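# Move glass beaker from door-side rack to window-side bench

## Task

Lift the beaker from the drying rack on the shelved bench by the door, then set it upright, opening facing up, on the working top of the shelved bench by the window. The task fails if the beaker ever touches the floor, if it breaks (a drop of more than a few centimetres or a hard bump can do that), or if the robot topples or is left leaning.

## Robot and tools

ROBOT. TidyBot++: a mobile base (0.54 m long, 0.50 m wide, 0.38 m tall) on four driven casters, carrying one seven-joint arm with a two-finger gripper. The shoulder sits 0.12 m ahead of the base centre and 0.68 m above the floor. Cameras: base_camera on the chassis, wrist_camera looking along the hand. The arm starts folded with the hand pointing down, reaching up to 0.08 m past the base front.

FRAMES. All positions are in metres. Base frame: origin on the floor under the base centre, x forward, y left, z up. hand_pose is the point between the finger pads, in the base frame; its own z axis runs out along the fingers and the fingers close along its y axis. base_odometry is x, y and heading in the frame the base had at scene start; heading is in rad, left positive, from -3.142 to 3.142. It counts wheel turns only, so slipping shows up as travel.

move. One action per call, made of base, joints, target and optional speeds; cameras and blocking are not part of the action. Motions start together.
- base: an object with translate_m (forward positive), strafe_m (left positive), both -2 to 2 m, and rotate_rad (counter-clockwise from above positive), -6.3 to 6.3 rad. These are offsets from where the base is when the command starts, measured along its axes at that moment; the base drives straight to the point.
- joints: an object of absolute targets by name. joint_1_rad to joint_7_rad are in radians. joint_2_rad is limited to -2.249..2.249 (0 = upper arm vertical, positive leans forward), joint_4_rad to -2.579..2.579 (0 = straight elbow), joint_6_rad to -2.099..2.099 (0 = hand in line with forearm). joint_1_rad, joint_3_rad, joint_5_rad, joint_7_rad have no limit but go the short way, so turn them in steps below half a turn. joint_1_rad positive is clockwise from above, the reverse of rotate_rad. With the hand down, joint_7_rad at 1.57 opens the fingers toward left and right. gripper_pos is 0 (open, about 85 mm gap) to 1 (closed); gap is roughly 85 x (1 - gripper_pos) mm.
- target: one flat list of seven numbers [x, y, z, qw, qx, qy, qz], an absolute hand pose in the base frame (metres, then a unit quaternion). Alongside target, joints may contain gripper_pos only.
- speeds: caps for this action only: translate_m or strafe_m 0.05 to 0.5 m/s (when both drive, give the cap under one key), rotate_rad 0.1 to 1.57 rad/s, gripper_pos 0.234 to 0.993 per s.
- cameras: list from base_camera, wrist_camera, all; [] gives no images.
- blocking: true or omitted waits until everything rests; false returns after about 0.5 s while motion continues.
An unknown key makes a call invalid; an out-of-range value is refused, and then the reply's later move, wait and finished_scene calls are skipped. The same happens after an unrequested stop.

OTHER TOOLS. wait(seconds 0 to 10, cameras) lets time pass and reports state. stop(cameras) brakes all running motions. zoom_image(camera, region [x0, y0, x1, y1]) enlarges pixels of the latest image of that camera, top-left is (0, 0), at most 504 by 504. read_manual(section "licences") returns licence text only. finished_scene(scene) ends the current scene, given its number; it is final.

RESULT LINES. pictures lists the image order. move reads done or the worst status. base_status, joint_status, hand_status use done, moving, off_target (resting away from target, maybe still pushing), stopped, contact_stop, time_out, not_followed, torque_fault, limit_stop_at_motor_heat. "joint command not followed" / "pose unreachable" mean a safety check withheld arm motion ("cause:" for self-collision). hand_pose is where the hand is; hand_target where joint targets would put it. joint_positions, motor_effort (percent of max, peak in brackets), Motor temperatures, base_tilt (degrees, forward and right positive), on_its_own (things not commanded), earlier move (for non-blocking moves). "ARM HIT", MOTOR HOT and OVER-TEMPERATURE FAULT are warnings.

PRACTICE. Hand targets usually land within about 3 cm; correct by adding (wanted position - hand_pose) to the last target's x, y, z. To keep a loaded hand still, resend hand_target, not hand_pose. A pose held far out or low in front can fail; out-of-reach poses wander up to 10 s then time_out. With the hand pointing down it reaches about 0.94 m height at most, near the base. The arm sags under a load and does not avoid furniture; it keeps pushing if blocked.

AVOID. Dropping or knocking the beaker, letting it hit the floor, releasing it while it moves. Squeezing hard: close slowly (low gripper_pos speed) and just past first contact. Driving or turning while the arm is snagged above about 0.6 m, swinging a stretched arm sideways, or shoving on furniture: the robot can tip; back away to right it. Hits that exceed joint torque limits (104.5 N m joints 1-4, 51.3 N m joints 5-7) pause the arm 10 s. Motors heat when holding loads or stretched; at 75 °C the arm sinks.

Each tool is called after "Emit:" as name([rows], argument=value, ...), one row to a line, values as JSON.

## Session

Emit:
move(joints={"joint_6_rad": 0.7})

Scene clock: 2.13 s.
Motor temperatures (°C): [34 27 26 28 34 30 36]
move: done
base_odometry: x=+0.000 y=+0.000 heading=+0.000
base_tilt: forward=+0.8 right=+0.1
base_status: not commanded
joint_positions: joint_1_rad=+0.006 joint_2_rad=-0.390 joint_3_rad=+3.160 joint_4_rad=-2.508 joint_5_rad=-0.007 joint_6_rad=+0.617 joint_7_rad=+1.544 gripper_pos=+0.000
joint_status: all done
motor_effort: joint_1_rad=+1(2) joint_2_rad=-4(4) joint_3_rad=+1(1) joint_4_rad=+17(18) joint_5_rad=+0(1) joint_6_rad=+9(10) joint_7_rad=-1(1)
hand_pose: x=+0.5381 y=-0.0113 z=+0.9291 quat_wxyz=(-0.004, +0.682, -0.023, +0.731) (m; base frame)
hand_target: x=+0.5353 y=-0.0116 z=+0.9550 quat_wxyz=(-0.004, +0.651, -0.022, +0.759) (m; base frame)
hand_status: not commanded
pictures: base_camera, wrist_camera
Images, in order (width x height): base_camera 644x364, wrist_camera 644x476.

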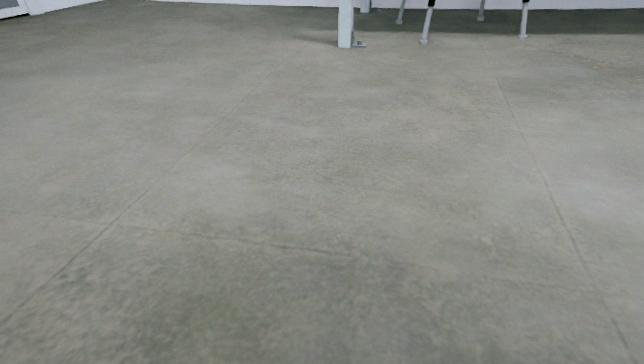

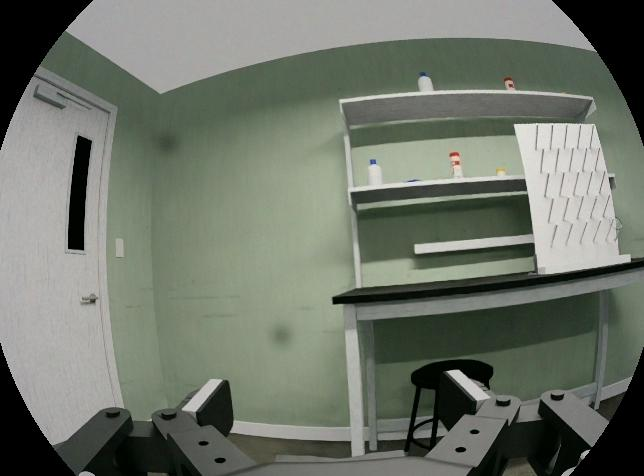

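Emit:
zoom_image(camera="wrist_camera", region=[480, 80, 644, 300])

Emit:
move(base={"rotate_rad": -0.9}, cameras=["wrist_camera"])

Emit:
move(base={"rotate_rad": -1.0}, cameras=["wrist_camera"])

Scaled by 2.291.

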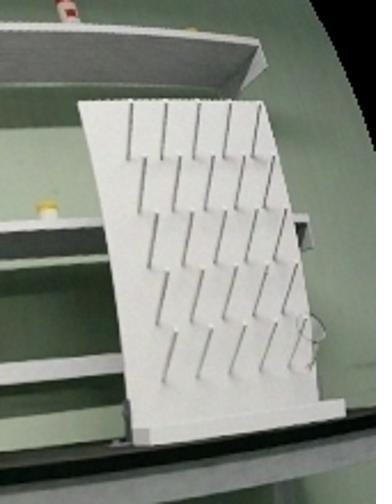

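Scene clock: 11.63 s.
Motor temperatures (°C): [34 27 26 28 34 30 36]
move: done
base_odometry: x=+0.000 y=+0.000 heading=-0.899
base_tilt: forward=+0.8 right=+0.1
base_status: done
joint_positions: joint_1_rad=+0.006 joint_2_rad=-0.390 joint_3_rad=+3.160 joint_4_rad=-2.508 joint_5_rad=-0.007 joint_6_rad=+0.617 joint_7_rad=+1.544 gripper_pos=+0.000
joint_status: not commanded
motor_effort: joint_1_rad=+1(2) joint_2_rad=-4(5) joint_3_rad=+1(2) joint_4_rad=+17(18) joint_5_rad=+1(1) joint_6_rad=+9(10) joint_7_rad=-1(1)
hand_pose: x=+0.5381 y=-0.0116 z=+0.9291 quat_wxyz=(-0.004, +0.682, -0.023, +0.731) (m; base frame)
hand_target: x=+0.5353 y=-0.0116 z=+0.9550 quat_wxyz=(-0.004, +0.651, -0.022, +0.759) (m; base frame)
hand_status: not commanded
pictures: wrist_camera
Images, in order (width x height): wrist_camera 644x476.

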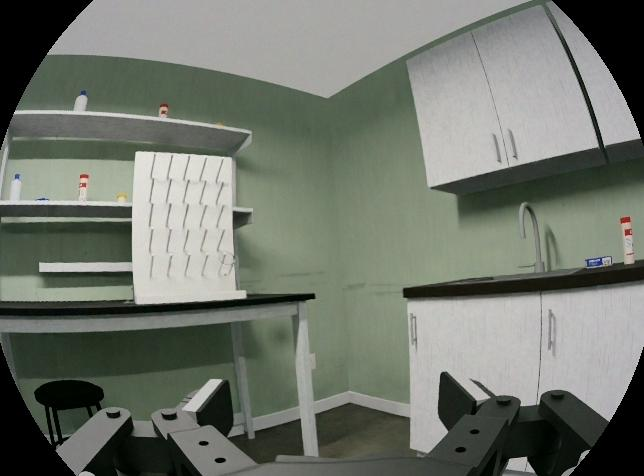

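Scene clock: 13.53 s.
Motor temperatures (°C): [34 27 26 28 34 30 36]
move: done
base_odometry: x=+0.000 y=+0.000 heading=-1.898
base_tilt: forward=+0.8 right=+0.1
base_status: done
joint_positions: joint_1_rad=+0.006 joint_2_rad=-0.390 joint_3_rad=+3.161 joint_4_rad=-2.508 joint_5_rad=-0.007 joint_6_rad=+0.617 joint_7_rad=+1.544 gripper_pos=+0.000
joint_status: not commanded
motor_effort: joint_1_rad=+2(2) joint_2_rad=-4(5) joint_3_rad=+1(3) joint_4_rad=+17(18) joint_5_rad=+0(1) joint_6_rad=+10(10) joint_7_rad=-1(1)
hand_pose: x=+0.5381 y=-0.0119 z=+0.9291 quat_wxyz=(-0.004, +0.682, -0.024, +0.731) (m; base frame)
hand_target: x=+0.5353 y=-0.0116 z=+0.9550 quat_wxyz=(-0.004, +0.651, -0.022, +0.759) (m; base frame)
hand_status: not commanded
pictures: wrist_camera
Images, in order (width x height): wrist_camera 644x476.

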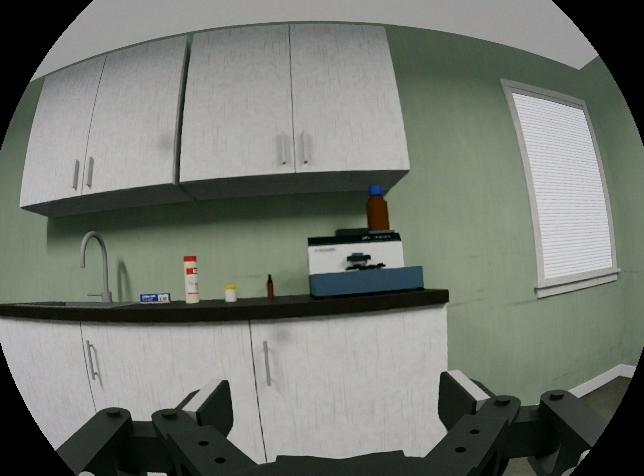

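Emit:
move(base={"rotate_rad": -1.2}, cameras=["wrist_camera"])

Emit:
zoom_image(camera="wrist_camera", region=[0, 150, 500, 420])

Scene clock: 20.67 s.
Motor temperatures (°C): [34 27 26 29 34 31 36]
move: done
base_odometry: x=+0.000 y=+0.000 heading=-3.097
base_tilt: forward=+0.8 right=+0.1
base_status: done
joint_positions: joint_1_rad=+0.006 joint_2_rad=-0.390 joint_3_rad=+3.161 joint_4_rad=-2.508 joint_5_rad=-0.007 joint_6_rad=+0.617 joint_7_rad=+1.544 gripper_pos=+0.000
joint_status: not commanded
motor_effort: joint_1_rad=+2(2) joint_2_rad=-4(5) joint_3_rad=+1(2) joint_4_rad=+17(18) joint_5_rad=+0(1) joint_6_rad=+9(10) joint_7_rad=-1(1)
hand_pose: x=+0.5381 y=-0.0121 z=+0.9291 quat_wxyz=(-0.004, +0.682, -0.024, +0.731) (m; base frame)
hand_target: x=+0.5353 y=-0.0116 z=+0.9550 quat_wxyz=(-0.004, +0.651, -0.022, +0.759) (m; base frame)
hand_status: not commanded
pictures: wrist_camera
Images, in order (width x height): wrist_camera 644x476.

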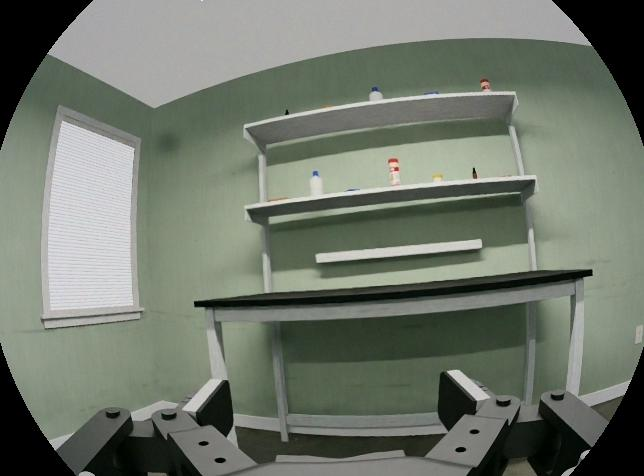

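Scaled by 1.008.

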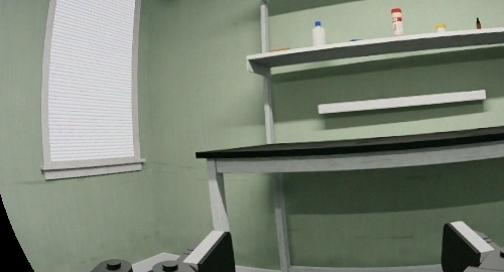

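Emit:
move(base={"rotate_rad": 2.767, "translate_m": -0.46, "strafe_m": 0.39})

Emit:
zoom_image(camera="wrist_camera", region=[300, 130, 640, 330])

Scene clock: 73.43 s.
Motor temperatures (°C): [34 27 26 29 34 31 36]
move: done
base_odometry: x=+0.477 y=-0.369 heading=-0.331
base_tilt: forward=+0.8 right=+0.1
base_status: done
joint_positions: joint_1_rad=+0.006 joint_2_rad=-0.390 joint_3_rad=+3.161 joint_4_rad=-2.508 joint_5_rad=-0.007 joint_6_rad=+0.619 joint_7_rad=+1.544 gripper_pos=+0.000
joint_status: not commanded
motor_effort: joint_1_rad=+2(3) joint_2_rad=-4(7) joint_3_rad=+1(4) joint_4_rad=+18(18) joint_5_rad=-1(1) joint_6_rad=+10(10) joint_7_rad=-1(1)
hand_pose: x=+0.5380 y=-0.0120 z=+0.9298 quat_wxyz=(-0.004, +0.681, -0.024, +0.732) (m; base frame)
hand_target: x=+0.5353 y=-0.0116 z=+0.9550 quat_wxyz=(-0.004, +0.651, -0.022, +0.759) (m; base frame)
hand_status: not commanded
pictures: base_camera, wrist_camera
Images, in order (width x height): base_camera 644x364, wrist_camera 644x476.

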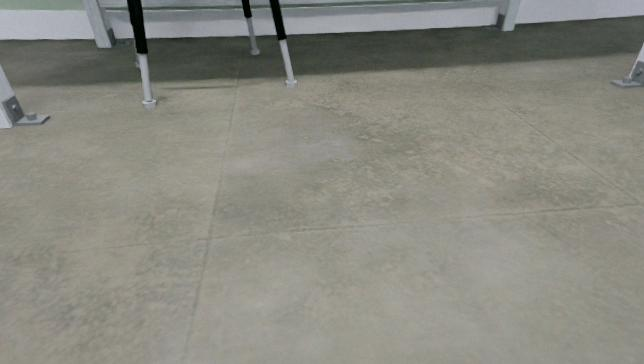

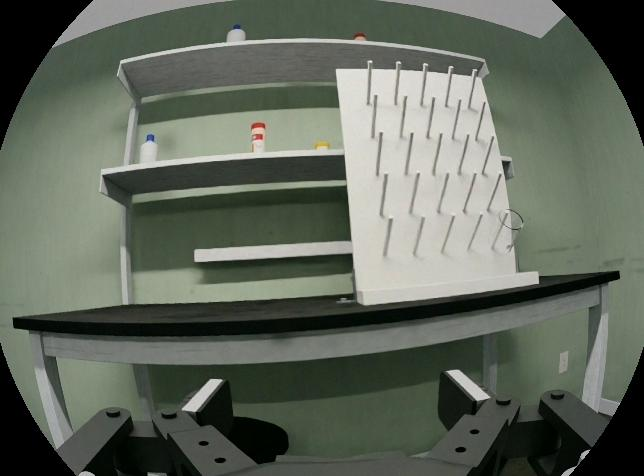

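Scaled by 1.482.

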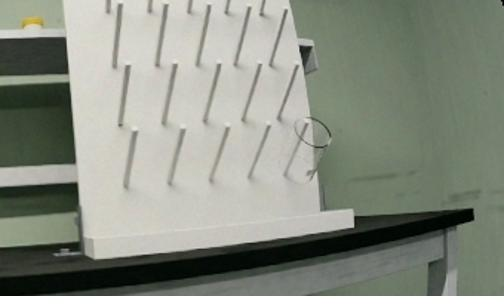

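Emit:
move(base={"rotate_rad": 0.2, "translate_m": 0.14, "strafe_m": -0.69})

Scene clock: 100.40 s.
Motor temperatures (°C): [34 27 26 29 34 31 36]
move: done
base_odometry: x=+0.385 y=-1.067 heading=-0.130
base_tilt: forward=+0.8 right=+0.1
base_status: done
joint_positions: joint_1_rad=+0.006 joint_2_rad=-0.390 joint_3_rad=+3.159 joint_4_rad=-2.508 joint_5_rad=-0.007 joint_6_rad=+0.619 joint_7_rad=+1.544 gripper_pos=+0.000
joint_status: not commanded
motor_effort: joint_1_rad=+2(3) joint_2_rad=-5(5) joint_3_rad=+1(3) joint_4_rad=+17(18) joint_5_rad=+0(1) joint_6_rad=+10(10) joint_7_rad=-1(1)
hand_pose: x=+0.5380 y=-0.0110 z=+0.9297 quat_wxyz=(-0.005, +0.681, -0.023, +0.732) (m; base frame)
hand_target: x=+0.5353 y=-0.0116 z=+0.9550 quat_wxyz=(-0.004, +0.651, -0.022, +0.759) (m; base frame)
hand_status: not commanded
pictures: base_camera, wrist_camera
Images, in order (width x height): base_camera 644x364, wrist_camera 644x476.

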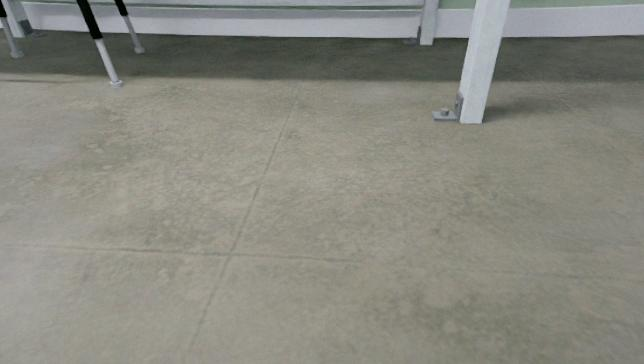

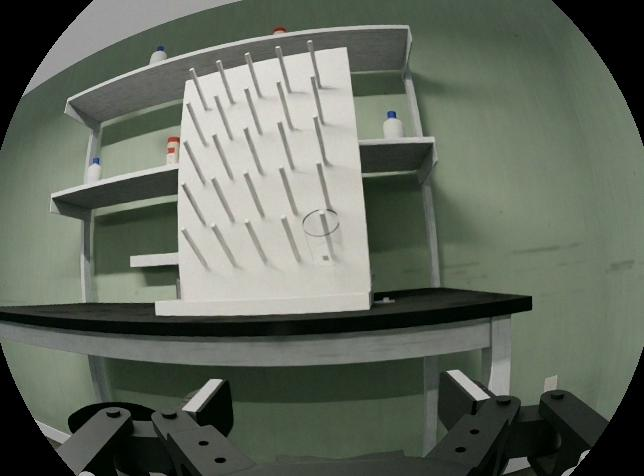

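Emit:
zoom_image(camera="wrist_camera", region=[220, 130, 420, 320])

Scaled by 2.520.

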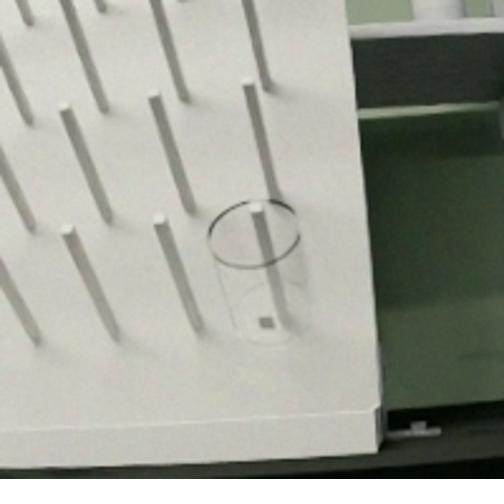

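Emit:
move(base={"translate_m": 0.25, "strafe_m": -0.3})

Emit:
zoom_image(camera="wrist_camera", region=[50, 130, 350, 350])

Scene clock: 180.17 s.
Motor temperatures (°C): [34 27 26 29 34 31 36]
move: time_out
base_odometry: x=+0.592 y=-1.394 heading=-0.125
base_tilt: forward=+0.8 right=+0.1
base_status: translate_m time_out (by the wheels' count: +0.248 of +0.250); strafe_m time_out (by the wheels' count: -0.297 of -0.300)
joint_positions: joint_1_rad=+0.006 joint_2_rad=-0.388 joint_3_rad=+3.163 joint_4_rad=-2.508 joint_5_rad=-0.007 joint_6_rad=+0.623 joint_7_rad=+1.544 gripper_pos=+0.000
joint_status: not commanded
motor_effort: joint_1_rad=+2(4) joint_2_rad=-4(10) joint_3_rad=+1(5) joint_4_rad=+17(19) joint_5_rad=+0(2) joint_6_rad=+9(12) joint_7_rad=-1(1)
hand_pose: x=+0.5383 y=-0.0128 z=+0.9304 quat_wxyz=(-0.004, +0.680, -0.024, +0.733) (m; base frame)
hand_target: x=+0.5353 y=-0.0116 z=+0.9550 quat_wxyz=(-0.004, +0.651, -0.022, +0.759) (m; base frame)
hand_status: not commanded
pictures: base_camera, wrist_camera
Images, in order (width x height): base_camera 644x364, wrist_camera 644x476.

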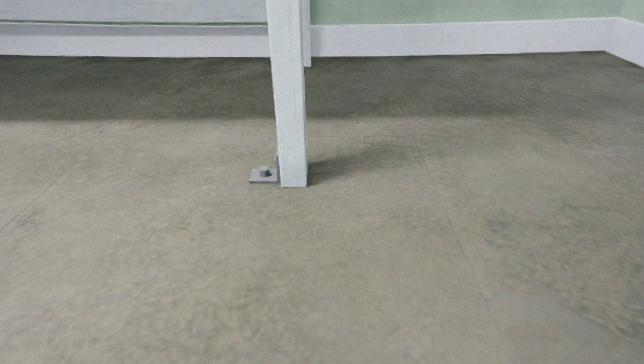

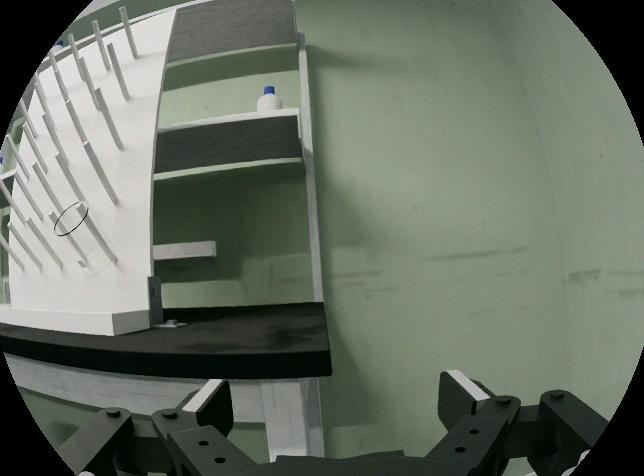

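Scaled by 1.680.

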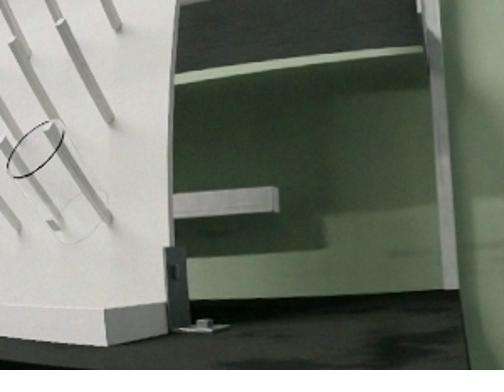

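Emit:
move(target=[0.5, 0.05, 1.05, 0.683, -0.683, 0.183, 0.183])

Scene clock: 248.17 s.
Motor temperatures (°C): [34 27 26 30 34 31 36]
move: off_target
base_odometry: x=+0.591 y=-1.393 heading=-0.123
base_tilt: forward=+0.8 right=+0.0
base_status: not commanded
joint_positions: joint_1_rad=-1.834 joint_2_rad=-0.679 joint_3_rad=+4.352 joint_4_rad=-1.356 joint_5_rad=-0.351 joint_6_rad=-1.264 joint_7_rad=+0.687 gripper_pos=+0.000
joint_status: not commanded
motor_effort: joint_1_rad=+2(13) joint_2_rad=-31(38) joint_3_rad=-10(11) joint_4_rad=+13(20) joint_5_rad=-6(7) joint_6_rad=+5(10) joint_7_rad=+0(1)
hand_pose: x=+0.4893 y=+0.1634 z=+1.0345 quat_wxyz=(-0.576, +0.797, -0.171, -0.062) (m; base frame)
hand_target: x=+0.5000 y=+0.0500 z=+1.0500 quat_wxyz=(-0.683, +0.683, -0.183, -0.183) (m; base frame)
hand_status: off_target (0.115 m and 22.8 deg from the pose sent, 0.140 m and 140.6 deg at the start)
pictures: base_camera, wrist_camera
Images, in order (width x height): base_camera 644x364, wrist_camera 644x476.

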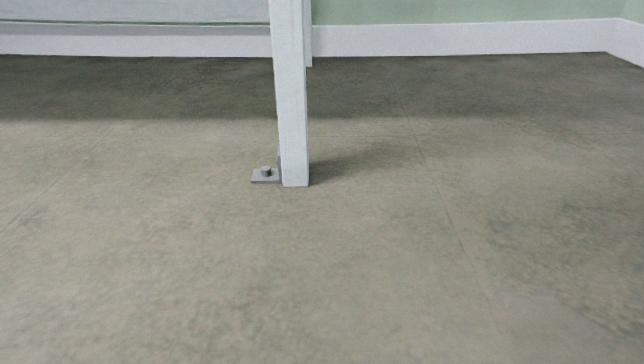

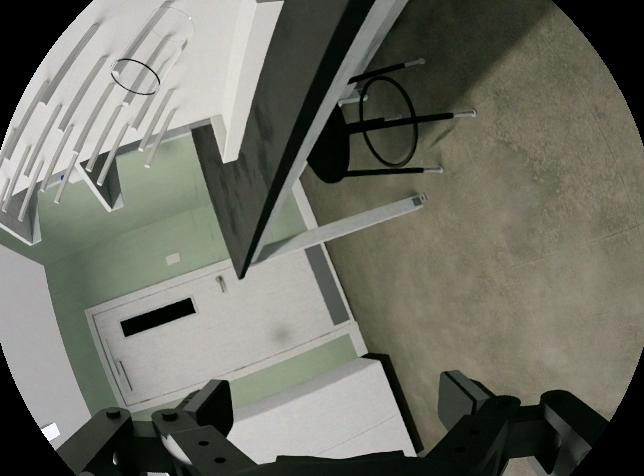

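Emit:
move(target=[0.5, 0.051, 1.05, 0.683, -0.683, 0.183, 0.183])

Scene clock: 257.07 s.
Motor temperatures (°C): [34 27 26 30 34 31 36]
move: off_target
base_odometry: x=+0.591 y=-1.393 heading=-0.123
base_tilt: forward=+0.8 right=+0.0
base_status: not commanded
joint_positions: joint_1_rad=-1.835 joint_2_rad=-0.680 joint_3_rad=+4.359 joint_4_rad=-1.355 joint_5_rad=-0.363 joint_6_rad=-1.267 joint_7_rad=+0.686 gripper_pos=+0.000
joint_status: not commanded
motor_effort: joint_1_rad=+2(2) joint_2_rad=-32(32) joint_3_rad=-10(11) joint_4_rad=+13(14) joint_5_rad=-7(8) joint_6_rad=+4(6) joint_7_rad=-1(1)
hand_pose: x=+0.4893 y=+0.1632 z=+1.0353 quat_wxyz=(-0.578, +0.795, -0.173, -0.067) (m; base frame)
hand_target: x=+0.5000 y=+0.0510 z=+1.0500 quat_wxyz=(-0.683, +0.683, -0.183, -0.183) (m; base frame)
hand_status: off_target (0.114 m and 22.1 deg from the pose sent, 0.114 m and 22.8 deg at the start)
pictures: base_camera, wrist_camera
Images, in order (width x height): base_camera 644x364, wrist_camera 644x476.

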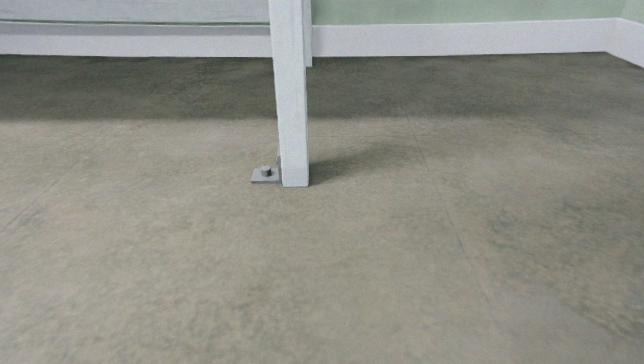

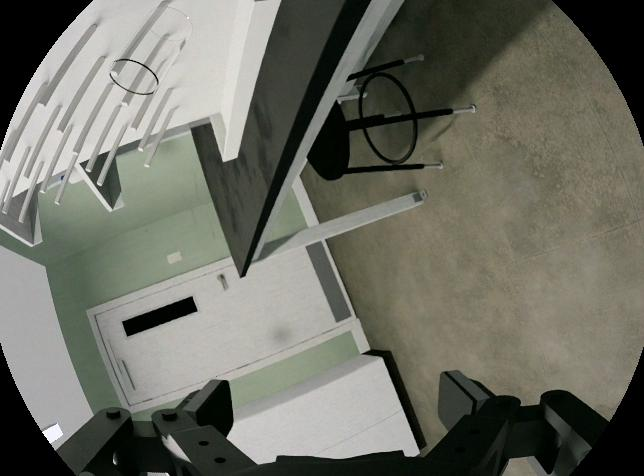

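Emit:
move(target=[0.51, -0.061, 1.065, 0.763, -0.547, 0.187, 0.293], cameras=["wrist_camera"])

Scene clock: 275.97 s.
Motor temperatures (°C): [34 28 26 30 34 31 36]
move: off_target
base_odometry: x=+0.591 y=-1.393 heading=-0.123
base_tilt: forward=+0.8 right=-3.1
base_status: not commanded
joint_positions: joint_1_rad=-1.861 joint_2_rad=-0.834 joint_3_rad=+4.346 joint_4_rad=-1.289 joint_5_rad=-0.423 joint_6_rad=-1.303 joint_7_rad=+0.533 gripper_pos=+0.000
joint_status: not commanded
motor_effort: joint_1_rad=+5(6) joint_2_rad=-45(45) joint_3_rad=-12(12) joint_4_rad=+12(14) joint_5_rad=-8(8) joint_6_rad=+4(5) joint_7_rad=-1(1)
hand_pose: x=+0.4933 y=+0.1085 z=+1.0777 quat_wxyz=(-0.647, +0.716, -0.208, -0.159) (m; base frame)
hand_target: x=+0.5100 y=-0.0610 z=+1.0650 quat_wxyz=(-0.762, +0.546, -0.187, -0.293) (m; base frame)
hand_status: off_target (0.171 m and 28.2 deg from the pose sent, 0.227 m and 44.2 deg at the start)
pictures: wrist_camera
Images, in order (width x height): wrist_camera 644x476.

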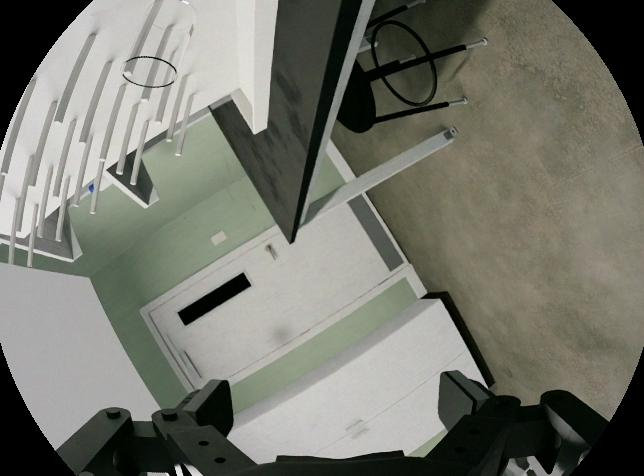

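Emit:
move(base={"translate_m": -0.3, "strafe_m": 0.25})

Scene clock: 285.00 s.
Motor temperatures (°C): [34 28 26 30 34 31 36]
move: done
base_odometry: x=+0.324 y=-1.108 heading=-0.124
base_tilt: forward=+0.8 right=+0.1
base_status: done
joint_positions: joint_1_rad=-1.858 joint_2_rad=-1.271 joint_3_rad=+4.321 joint_4_rad=-1.259 joint_5_rad=-0.437 joint_6_rad=-1.312 joint_7_rad=+0.529 gripper_pos=+0.000
joint_status: not commanded
motor_effort: joint_1_rad=+1(21) joint_2_rad=+30(52) joint_3_rad=-13(16) joint_4_rad=+6(15) joint_5_rad=-7(9) joint_6_rad=+2(5) joint_7_rad=-1(1)
hand_pose: x=+0.5364 y=-0.0643 z=+1.0564 quat_wxyz=(-0.779, +0.546, -0.199, -0.236) (m; base frame)
hand_target: x=+0.5100 y=-0.0610 z=+1.0650 quat_wxyz=(-0.762, +0.546, -0.187, -0.293) (m; base frame)
hand_status: not commanded
pictures: base_camera, wrist_camera
Images, in order (width x height): base_camera 644x364, wrist_camera 644x476.

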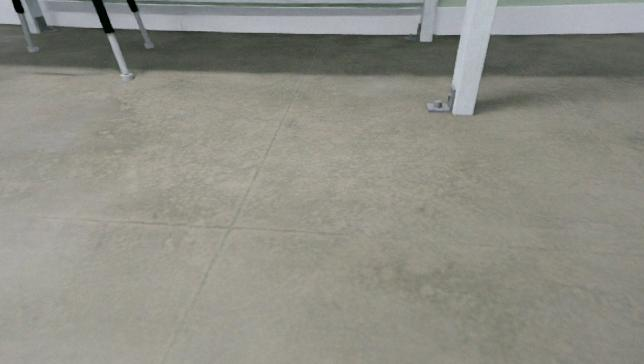

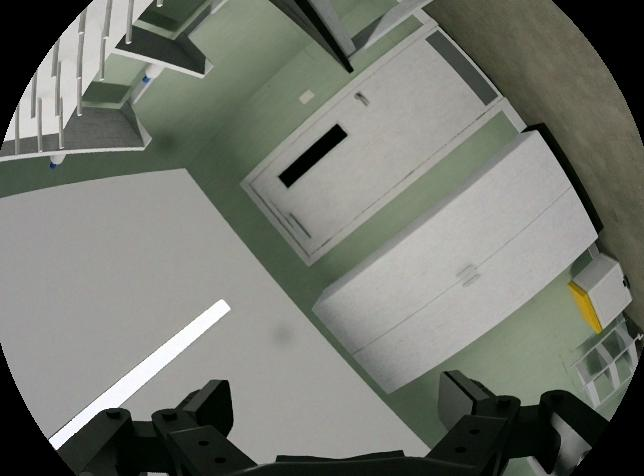

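Emit:
move(joints={"joint_1_rad": 0.0, "joint_2_rad": -0.35, "joint_3_rad": 3.14, "joint_4_rad": -2.5, "joint_5_rad": 0, "joint_6_rad": 0.5, "joint_7_rad": 1.57}, cameras=[])

Emit:
move(joints={"joint_1_rad": 0.9, "joint_6_rad":0.3}, cameras=["wrist_camera"])

Scene clock: 337.37 s.
Motor temperatures (°C): [34 29 26 29 34 31 36]
move: done
base_odometry: x=+0.324 y=-1.108 heading=-0.124
base_tilt: forward=+0.8 right=+0.1
base_status: not commanded
joint_positions: joint_1_rad=-0.020 joint_2_rad=-0.372 joint_3_rad=+3.154 joint_4_rad=-2.474 joint_5_rad=-0.056 joint_6_rad=+0.413 joint_7_rad=+1.490 gripper_pos=+0.000
joint_status: all done
motor_effort: joint_1_rad=+2(4) joint_2_rad=-5(31) joint_3_rad=+1(14) joint_4_rad=+17(20) joint_5_rad=+0(9) joint_6_rad=+9(11) joint_7_rad=-1(2)
hand_pose: x=+0.5463 y=-0.0031 z=+0.8777 quat_wxyz=(-0.040, +0.746, -0.055, +0.663) (m; base frame)
hand_target: x=+0.5481 y=+0.0021 z=+0.8804 quat_wxyz=(-0.001, +0.735, +0.000, +0.679) (m; base frame)
hand_status: not commanded
pictures: none
No camera images: "cameras" was empty.

Scene clock: 339.53 s.
Motor temperatures (°C): [34 29 26 29 34 31 36]
move: done
base_odometry: x=+0.324 y=-1.108 heading=-0.124
base_tilt: forward=+0.8 right=+0.1
base_status: not commanded
joint_positions: joint_1_rad=+0.881 joint_2_rad=-0.372 joint_3_rad=+3.152 joint_4_rad=-2.474 joint_5_rad=-0.054 joint_6_rad=+0.386 joint_7_rad=+1.491 gripper_pos=+0.000
joint_status: all done
motor_effort: joint_1_rad=+1(2) joint_2_rad=-5(5) joint_3_rad=+1(2) joint_4_rad=+17(18) joint_5_rad=+1(1) joint_6_rad=+9(11) joint_7_rad=-1(1)
hand_pose: x=+0.3827 y=-0.3348 z=+0.8693 quat_wxyz=(+0.248, +0.657, -0.376, +0.605) (m; base frame)
hand_target: x=+0.3805 y=-0.3262 z=+0.8192 quat_wxyz=(+0.261, +0.719, -0.347, +0.542) (m; base frame)
hand_status: not commanded
pictures: wrist_camera
Images, in order (width x height): wrist_camera 644x476.

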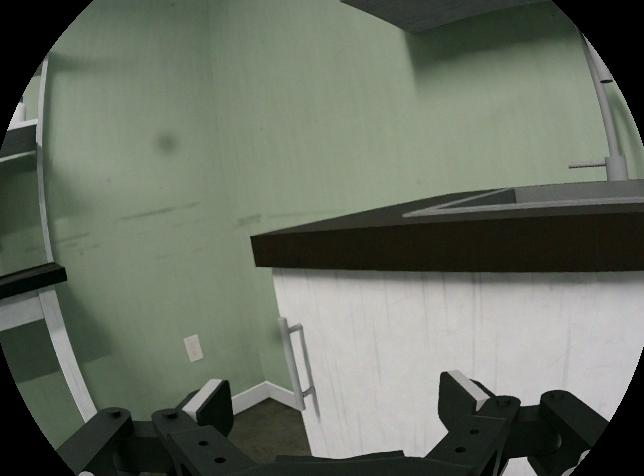

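Emit:
move(joints={"joint_1_rad": 0.15, "joint_2_rad": 0.21, "joint_3_rad": 3.14, "joint_4_rad": -1.49, "joint_5_rad": -1.57, "joint_6_rad": -1.72, "joint_7_rad": 1.05})

Scene clock: 383.40 s.
Motor temperatures (°C): [34 28 26 29 34 31 36]
move: done
base_odometry: x=+0.324 y=-1.108 heading=-0.124
base_tilt: forward=+0.8 right=+0.1
base_status: not commanded
joint_positions: joint_1_rad=+0.167 joint_2_rad=+0.173 joint_3_rad=+3.148 joint_4_rad=-1.527 joint_5_rad=-1.506 joint_6_rad=-1.643 joint_7_rad=+1.130 gripper_pos=+0.000
joint_status: all done
motor_effort: joint_1_rad=+2(3) joint_2_rad=-19(20) joint_3_rad=+0(3) joint_4_rad=+14(18) joint_5_rad=-9(10) joint_6_rad=-2(10) joint_7_rad=-1(2)
hand_pose: x=+0.5267 y=+0.2447 z=+1.0387 quat_wxyz=(-0.667, +0.687, -0.238, -0.164) (m; base frame)
hand_target: x=+0.5143 y=+0.2530 z=+1.0590 quat_wxyz=(-0.677, +0.664, -0.223, -0.227) (m; base frame)
hand_status: not commanded
pictures: base_camera, wrist_camera
Images, in order (width x height): base_camera 644x364, wrist_camera 644x476.

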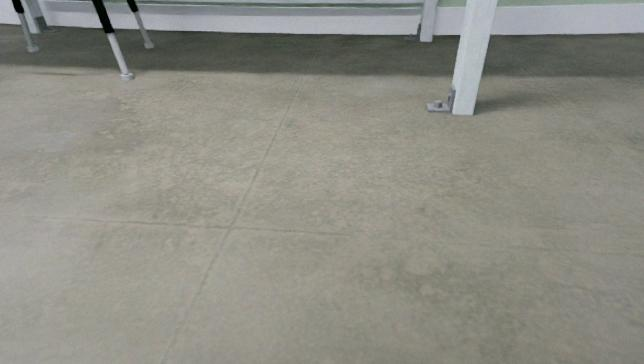

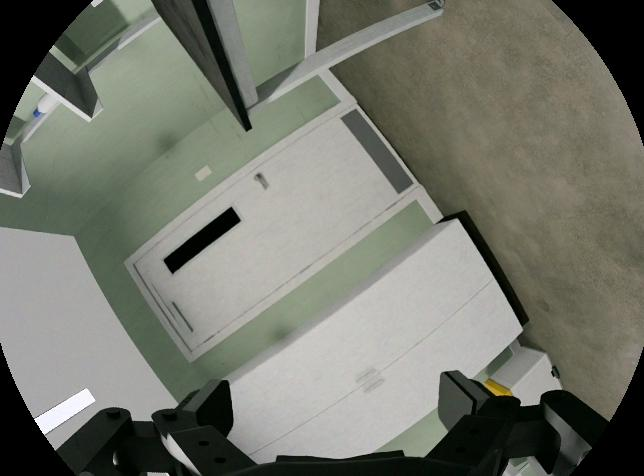

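Emit:
move(joints={"joint_1_rad": 0.13, "joint_2_rad": 0.25, "joint_3_rad": 3.13, "joint_4_rad": -1.45, "joint_5_rad": -1.63, "joint_6_rad": -1.8, "joint_7_rad": 0.97}, base={"translate_m": 0.3, "strafe_m": -0.2})

Scene clock: 395.80 s.
Motor temperatures (°C): [34 28 26 29 34 31 36]
move: done
base_odometry: x=+0.597 y=-1.344 heading=-0.123
base_tilt: forward=+0.8 right=+0.1
base_status: done
joint_positions: joint_1_rad=+0.141 joint_2_rad=+0.230 joint_3_rad=+3.137 joint_4_rad=-1.482 joint_5_rad=-1.574 joint_6_rad=-1.736 joint_7_rad=+1.044 gripper_pos=+0.000
joint_status: all done
motor_effort: joint_1_rad=+1(4) joint_2_rad=-20(23) joint_3_rad=-1(2) joint_4_rad=+14(15) joint_5_rad=-8(10) joint_6_rad=-1(3) joint_7_rad=-1(2)
hand_pose: x=+0.5141 y=+0.2565 z=+1.0559 quat_wxyz=(-0.674, +0.662, -0.219, -0.243) (m; base frame)
hand_target: x=+0.5003 y=+0.2591 z=+1.0771 quat_wxyz=(-0.678, +0.644, -0.203, -0.292) (m; base frame)
hand_status: not commanded
pictures: base_camera, wrist_camera
Images, in order (width x height): base_camera 644x364, wrist_camera 644x476.

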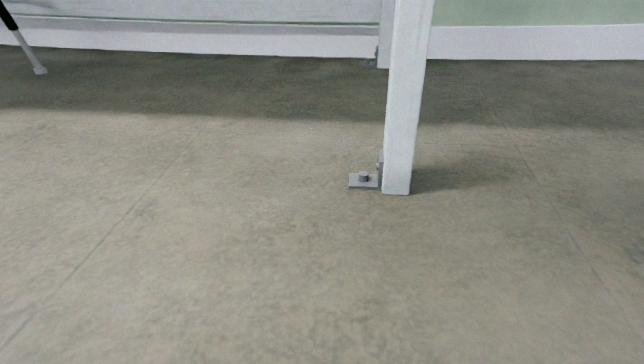

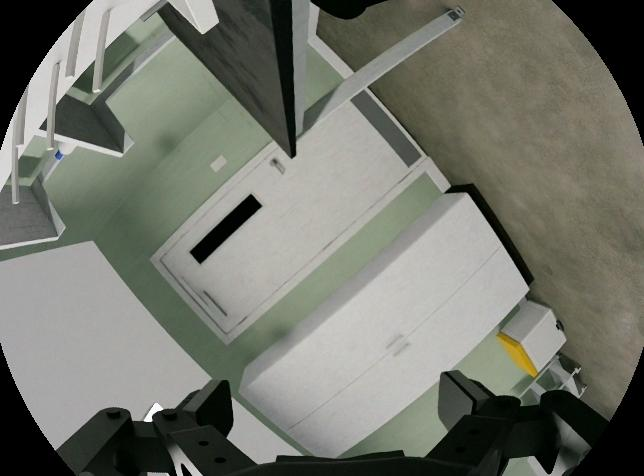

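Emit:
move(base={"translate_m": 0.13}, cameras=["wrist_camera"])

Scene clock: 410.00 s.
Motor temperatures (°C): [34 28 26 30 34 31 36]
move: done
base_odometry: x=+0.726 y=-1.360 heading=-0.123
base_tilt: forward=+0.8 right=+0.1
base_status: done
joint_positions: joint_1_rad=+0.140 joint_2_rad=+0.235 joint_3_rad=+3.136 joint_4_rad=-1.482 joint_5_rad=-1.574 joint_6_rad=-1.736 joint_7_rad=+1.044 gripper_pos=+0.000
joint_status: not commanded
motor_effort: joint_1_rad=+1(4) joint_2_rad=-20(23) joint_3_rad=-1(2) joint_4_rad=+14(14) joint_5_rad=-9(10) joint_6_rad=-1(3) joint_7_rad=-1(1)
hand_pose: x=+0.5157 y=+0.2565 z=+1.0542 quat_wxyz=(-0.674, +0.661, -0.220, -0.245) (m; base frame)
hand_target: x=+0.5003 y=+0.2591 z=+1.0771 quat_wxyz=(-0.678, +0.644, -0.203, -0.292) (m; base frame)
hand_status: not commanded
pictures: wrist_camera
Images, in order (width x height): wrist_camera 644x476.

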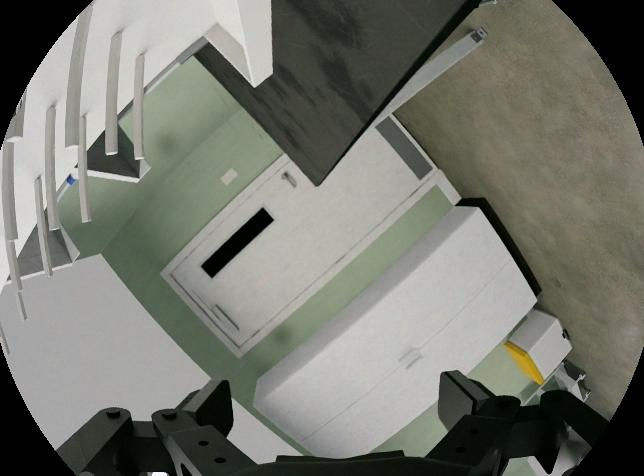

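Emit:
move(base={"translate_m": 0.09})

Scene clock: 417.23 s.
Motor temperatures (°C): [34 28 26 30 34 31 36]
move: done
base_odometry: x=+0.816 y=-1.371 heading=-0.124
base_tilt: forward=+0.8 right=+0.1
base_status: done
joint_positions: joint_1_rad=+0.140 joint_2_rad=+0.238 joint_3_rad=+3.136 joint_4_rad=-1.482 joint_5_rad=-1.574 joint_6_rad=-1.737 joint_7_rad=+1.044 gripper_pos=+0.000
joint_status: not commanded
motor_effort: joint_1_rad=+2(3) joint_2_rad=-21(24) joint_3_rad=-1(1) joint_4_rad=+14(15) joint_5_rad=-10(10) joint_6_rad=-1(3) joint_7_rad=-1(1)
hand_pose: x=+0.5166 y=+0.2564 z=+1.0533 quat_wxyz=(-0.674, +0.661, -0.221, -0.246) (m; base frame)
hand_target: x=+0.5003 y=+0.2591 z=+1.0771 quat_wxyz=(-0.678, +0.644, -0.203, -0.292) (m; base frame)
hand_status: not commanded
pictures: base_camera, wrist_camera
Images, in order (width x height): base_camera 644x364, wrist_camera 644x476.

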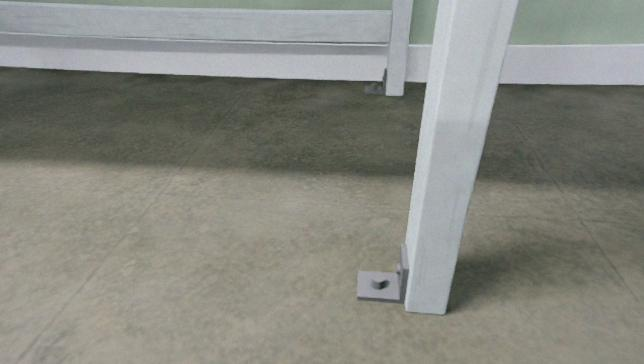

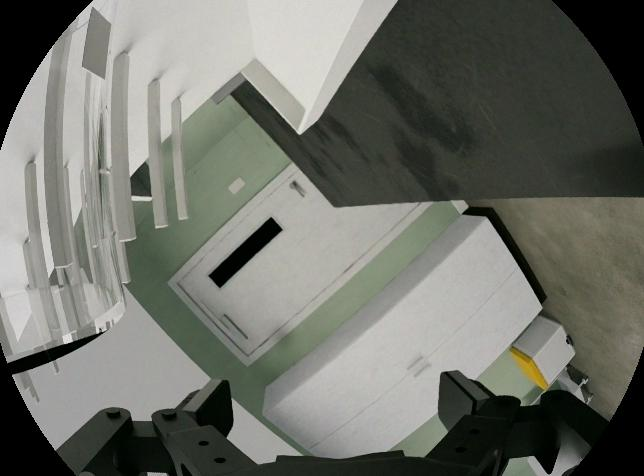

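Emit:
move(joints={"joint_1_rad": 0.13, "joint_2_rad": 0.23, "joint_3_rad": 3.13, "joint_4_rad": -1.165, "joint_5_rad": -1.63, "joint_6_rad": -1.8, "joint_7_rad": 0.84}, cameras=["wrist_camera"])

Scene clock: 452.20 s.
Motor temperatures (°C): [34 28 26 30 34 31 36]
move: done
base_odometry: x=+0.816 y=-1.371 heading=-0.124
base_tilt: forward=+0.8 right=+0.0
base_status: not commanded
joint_positions: joint_1_rad=+0.140 joint_2_rad=+0.238 joint_3_rad=+3.136 joint_4_rad=-1.201 joint_5_rad=-1.575 joint_6_rad=-1.737 joint_7_rad=+0.921 gripper_pos=+0.000
joint_status: all done
motor_effort: joint_1_rad=+1(2) joint_2_rad=-21(23) joint_3_rad=+0(2) joint_4_rad=+14(15) joint_5_rad=-9(10) joint_6_rad=+2(3) joint_7_rad=-1(2)
hand_pose: x=+0.5169 y=+0.2562 z=+1.1270 quat_wxyz=(-0.675, +0.692, -0.173, -0.190) (m; base frame)
hand_target: x=+0.4849 y=+0.2609 z=+1.1529 quat_wxyz=(-0.675, +0.684, -0.149, -0.232) (m; base frame)
hand_status: not commanded
pictures: wrist_camera
Images, in order (width x height): wrist_camera 644x476.

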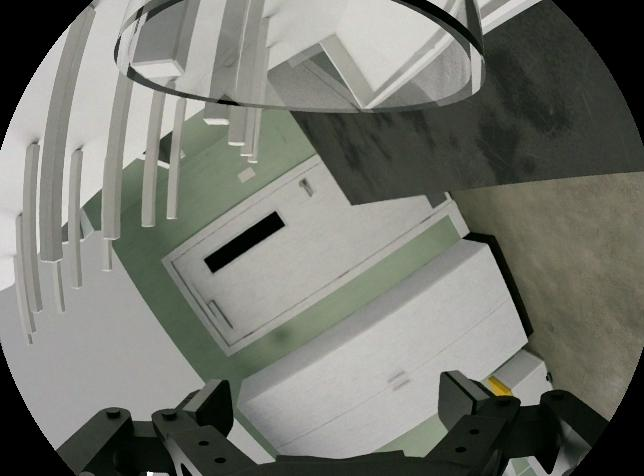

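Emit:
move(joints={"joint_1_rad": 0.29, "joint_2_rad": 0.24, "joint_3_rad": 3.13, "joint_4_rad": -1.165, "joint_5_rad": -1.63, "joint_6_rad": -1.96, "joint_7_rad": 0.84}, cameras=["wrist_camera"])

Scene clock: 469.03 s.
Motor temperatures (°C): [34 28 26 30 34 31 36]
move: done
base_odometry: x=+0.816 y=-1.371 heading=-0.124
base_tilt: forward=+0.8 right=+0.1
base_status: not commanded
joint_positions: joint_1_rad=+0.279 joint_2_rad=+0.238 joint_3_rad=+3.136 joint_4_rad=-1.201 joint_5_rad=-1.575 joint_6_rad=-1.885 joint_7_rad=+0.919 gripper_pos=+0.000
joint_status: all done
motor_effort: joint_1_rad=+1(3) joint_2_rad=-20(21) joint_3_rad=-1(2) joint_4_rad=+13(15) joint_5_rad=-8(10) joint_6_rad=+0(2) joint_7_rad=-1(2)
hand_pose: x=+0.5025 y=+0.2004 z=+1.1211 quat_wxyz=(-0.667, +0.698, -0.173, -0.194) (m; base frame)
hand_target: x=+0.4774 y=+0.1962 z=+1.1409 quat_wxyz=(-0.666, +0.692, -0.155, -0.231) (m; base frame)
hand_status: not commanded
pictures: wrist_camera
Images, in order (width x height): wrist_camera 644x476.

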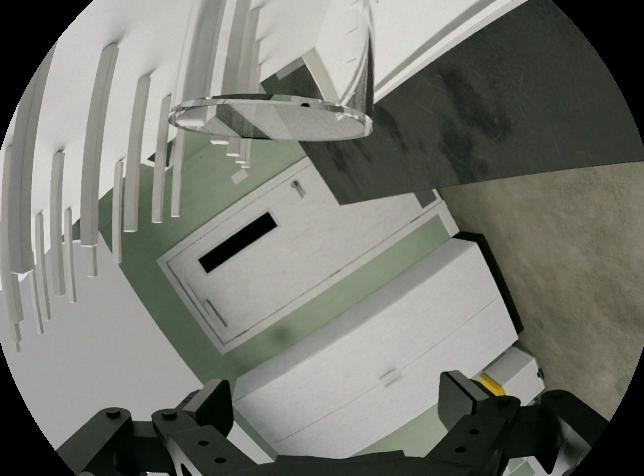

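Emit:
move(joints={"joint_1_rad": 0.35, "joint_2_rad": 0.25, "joint_3_rad": 3.13, "joint_4_rad": -1.115, "joint_5_rad": -1.63, "joint_6_rad": -2.02, "joint_7_rad": 0.84}, cameras=["wrist_camera"])

Scene clock: 522.97 s.
Motor temperatures (°C): [34 28 26 30 34 31 36]
move: done
base_odometry: x=+0.816 y=-1.371 heading=-0.124
base_tilt: forward=+0.8 right=+0.1
base_status: not commanded
joint_positions: joint_1_rad=+0.338 joint_2_rad=+0.238 joint_3_rad=+3.136 joint_4_rad=-1.148 joint_5_rad=-1.575 joint_6_rad=-1.949 joint_7_rad=+0.918 gripper_pos=+0.000
joint_status: all done
motor_effort: joint_1_rad=+1(3) joint_2_rad=-20(21) joint_3_rad=-1(3) joint_4_rad=+13(14) joint_5_rad=-9(9) joint_6_rad=+2(3) joint_7_rad=-1(2)
hand_pose: x=+0.4924 y=+0.1775 z=+1.1290 quat_wxyz=(-0.661, +0.712, -0.159, -0.176) (m; base frame)
hand_target: x=+0.4721 y=+0.1720 z=+1.1435 quat_wxyz=(-0.661, +0.704, -0.145, -0.216) (m; base frame)
hand_status: not commanded
pictures: wrist_camera
Images, in order (width x height): wrist_camera 644x476.

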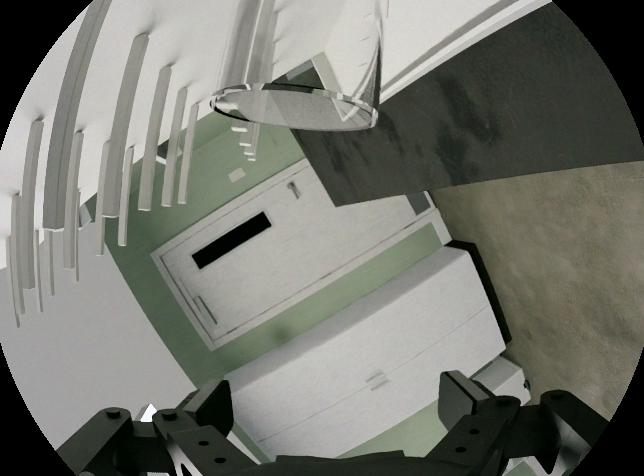

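Emit:
move(joints={"joint_4_rad": -1.215, "joint_7_rad": 0.83}, base={"translate_m": 0.045}, cameras=["wrist_camera"])

Scene clock: 541.23 s.
Motor temperatures (°C): [34 28 26 30 34 31 36]
move: done
base_odometry: x=+0.861 y=-1.377 heading=-0.124
base_tilt: forward=+0.8 right=+0.1
base_status: done
joint_positions: joint_1_rad=+0.338 joint_2_rad=+0.244 joint_3_rad=+3.136 joint_4_rad=-1.199 joint_5_rad=-1.575 joint_6_rad=-1.953 joint_7_rad=+0.909 gripper_pos=+0.000
joint_status: all done
motor_effort: joint_1_rad=+1(3) joint_2_rad=-19(24) joint_3_rad=-1(1) joint_4_rad=+13(15) joint_5_rad=-8(9) joint_6_rad=+1(2) joint_7_rad=-1(2)
hand_pose: x=+0.4952 y=+0.1761 z=+1.1175 quat_wxyz=(-0.662, +0.700, -0.176, -0.200) (m; base frame)
hand_target: x=+0.4763 y=+0.1706 z=+1.1261 quat_wxyz=(-0.663, +0.681, -0.176, -0.254) (m; base frame)
hand_status: not commanded
pictures: wrist_camera
Images, in order (width x height): wrist_camera 644x476.

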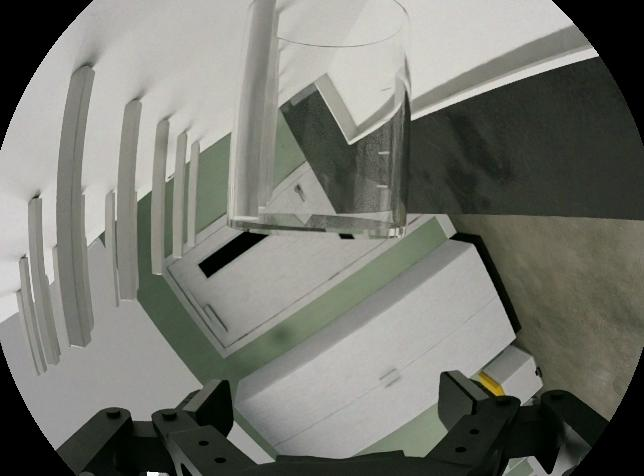

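Emit:
move(joints={"joint_4_rad": -1.335, "joint_7_rad": 0.92}, base={"translate_m": 0.042}, cameras=["wrist_camera"])

Scene clock: 553.57 s.
Motor temperatures (°C): [34 28 26 30 34 31 36]
move: done
base_odometry: x=+0.903 y=-1.382 heading=-0.124
base_tilt: forward=+0.8 right=+0.1
base_status: done
joint_positions: joint_1_rad=+0.338 joint_2_rad=+0.247 joint_3_rad=+3.136 joint_4_rad=-1.313 joint_5_rad=-1.575 joint_6_rad=-1.954 joint_7_rad=+0.909 gripper_pos=+0.000
joint_status: all done
motor_effort: joint_1_rad=+1(2) joint_2_rad=-20(23) joint_3_rad=+0(1) joint_4_rad=+13(14) joint_5_rad=-9(10) joint_6_rad=+0(3) joint_7_rad=+0(2)
hand_pose: x=+0.4977 y=+0.1750 z=+1.0939 quat_wxyz=(-0.665, +0.675, -0.209, -0.243) (m; base frame)
hand_target: x=+0.4792 y=+0.1696 z=+1.1047 quat_wxyz=(-0.678, +0.661, -0.178, -0.266) (m; base frame)
hand_status: not commanded
pictures: wrist_camera
Images, in order (width x height): wrist_camera 644x476.

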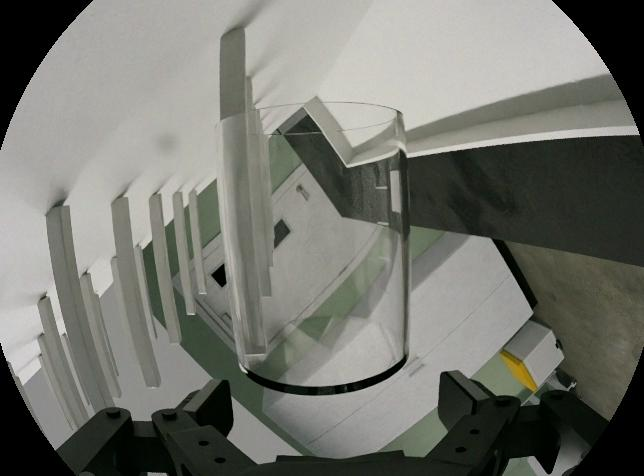

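Emit:
move(joints={"joint_4_rad": -1.415, "joint_7_rad": 1.05}, base={"translate_m": 0.034}, cameras=["wrist_camera"])

Scene clock: 571.37 s.
Motor temperatures (°C): [34 28 26 30 34 31 36]
move: done
base_odometry: x=+0.936 y=-1.387 heading=-0.125
base_tilt: forward=+0.8 right=+0.1
base_status: done
joint_positions: joint_1_rad=+0.338 joint_2_rad=+0.250 joint_3_rad=+3.136 joint_4_rad=-1.394 joint_5_rad=-1.575 joint_6_rad=-1.955 joint_7_rad=+0.980 gripper_pos=+0.000
joint_status: all done
motor_effort: joint_1_rad=+2(2) joint_2_rad=-20(24) joint_3_rad=-1(1) joint_4_rad=+13(14) joint_5_rad=-9(10) joint_6_rad=-1(2) joint_7_rad=-1(3)
hand_pose: x=+0.4982 y=+0.1746 z=+1.0771 quat_wxyz=(-0.674, +0.664, -0.207, -0.249) (m; base frame)
hand_target: x=+0.4798 y=+0.1695 z=+1.0903 quat_wxyz=(-0.698, +0.653, -0.158, -0.248) (m; base frame)
hand_status: not commanded
pictures: wrist_camera
Images, in order (width x height): wrist_camera 644x476.

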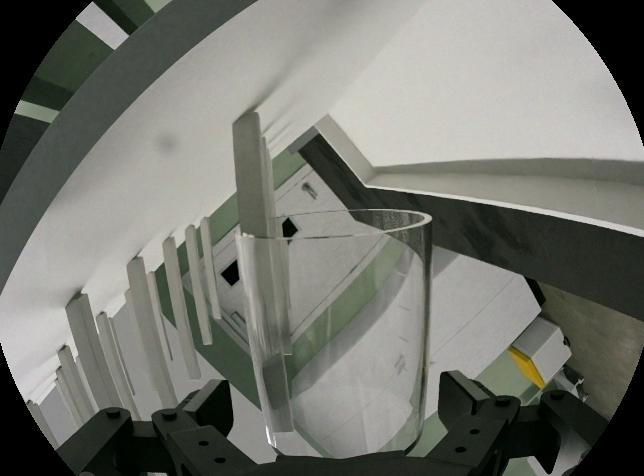

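Emit:
move(joints={"joint_4_rad": -1.465, "joint_7_rad": 1.17}, base={"translate_m": 0.012}, cameras=["wrist_camera"])

Scene clock: 582.67 s.
Motor temperatures (°C): [34 28 26 30 34 31 36]
move: done
base_odometry: x=+0.948 y=-1.389 heading=-0.125
base_tilt: forward=+0.8 right=+0.1
base_status: done
joint_positions: joint_1_rad=+0.339 joint_2_rad=+0.251 joint_3_rad=+3.136 joint_4_rad=-1.444 joint_5_rad=-1.575 joint_6_rad=-1.956 joint_7_rad=+1.096 gripper_pos=+0.000
joint_status: all done
motor_effort: joint_1_rad=+1(2) joint_2_rad=-20(23) joint_3_rad=+0(1) joint_4_rad=+13(14) joint_5_rad=-8(9) joint_6_rad=-2(3) joint_7_rad=-1(2)
hand_pose: x=+0.4974 y=+0.1748 z=+1.0670 quat_wxyz=(-0.689, +0.664, -0.183, -0.227) (m; base frame)
hand_target: x=+0.4796 y=+0.1696 z=+1.0813 quat_wxyz=(-0.714, +0.651, -0.133, -0.223) (m; base frame)
hand_status: not commanded
pictures: wrist_camera
Images, in order (width x height): wrist_camera 644x476.

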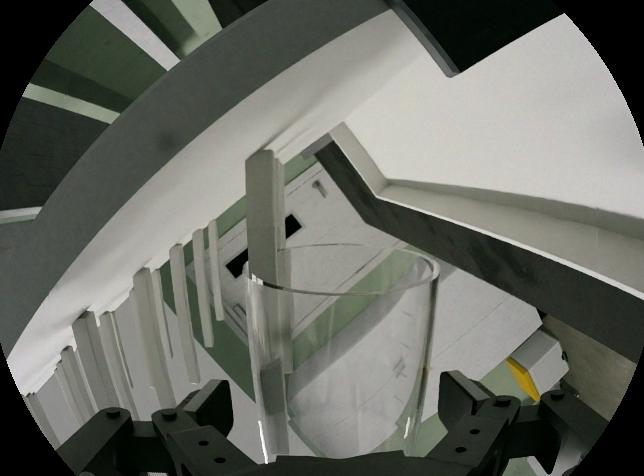

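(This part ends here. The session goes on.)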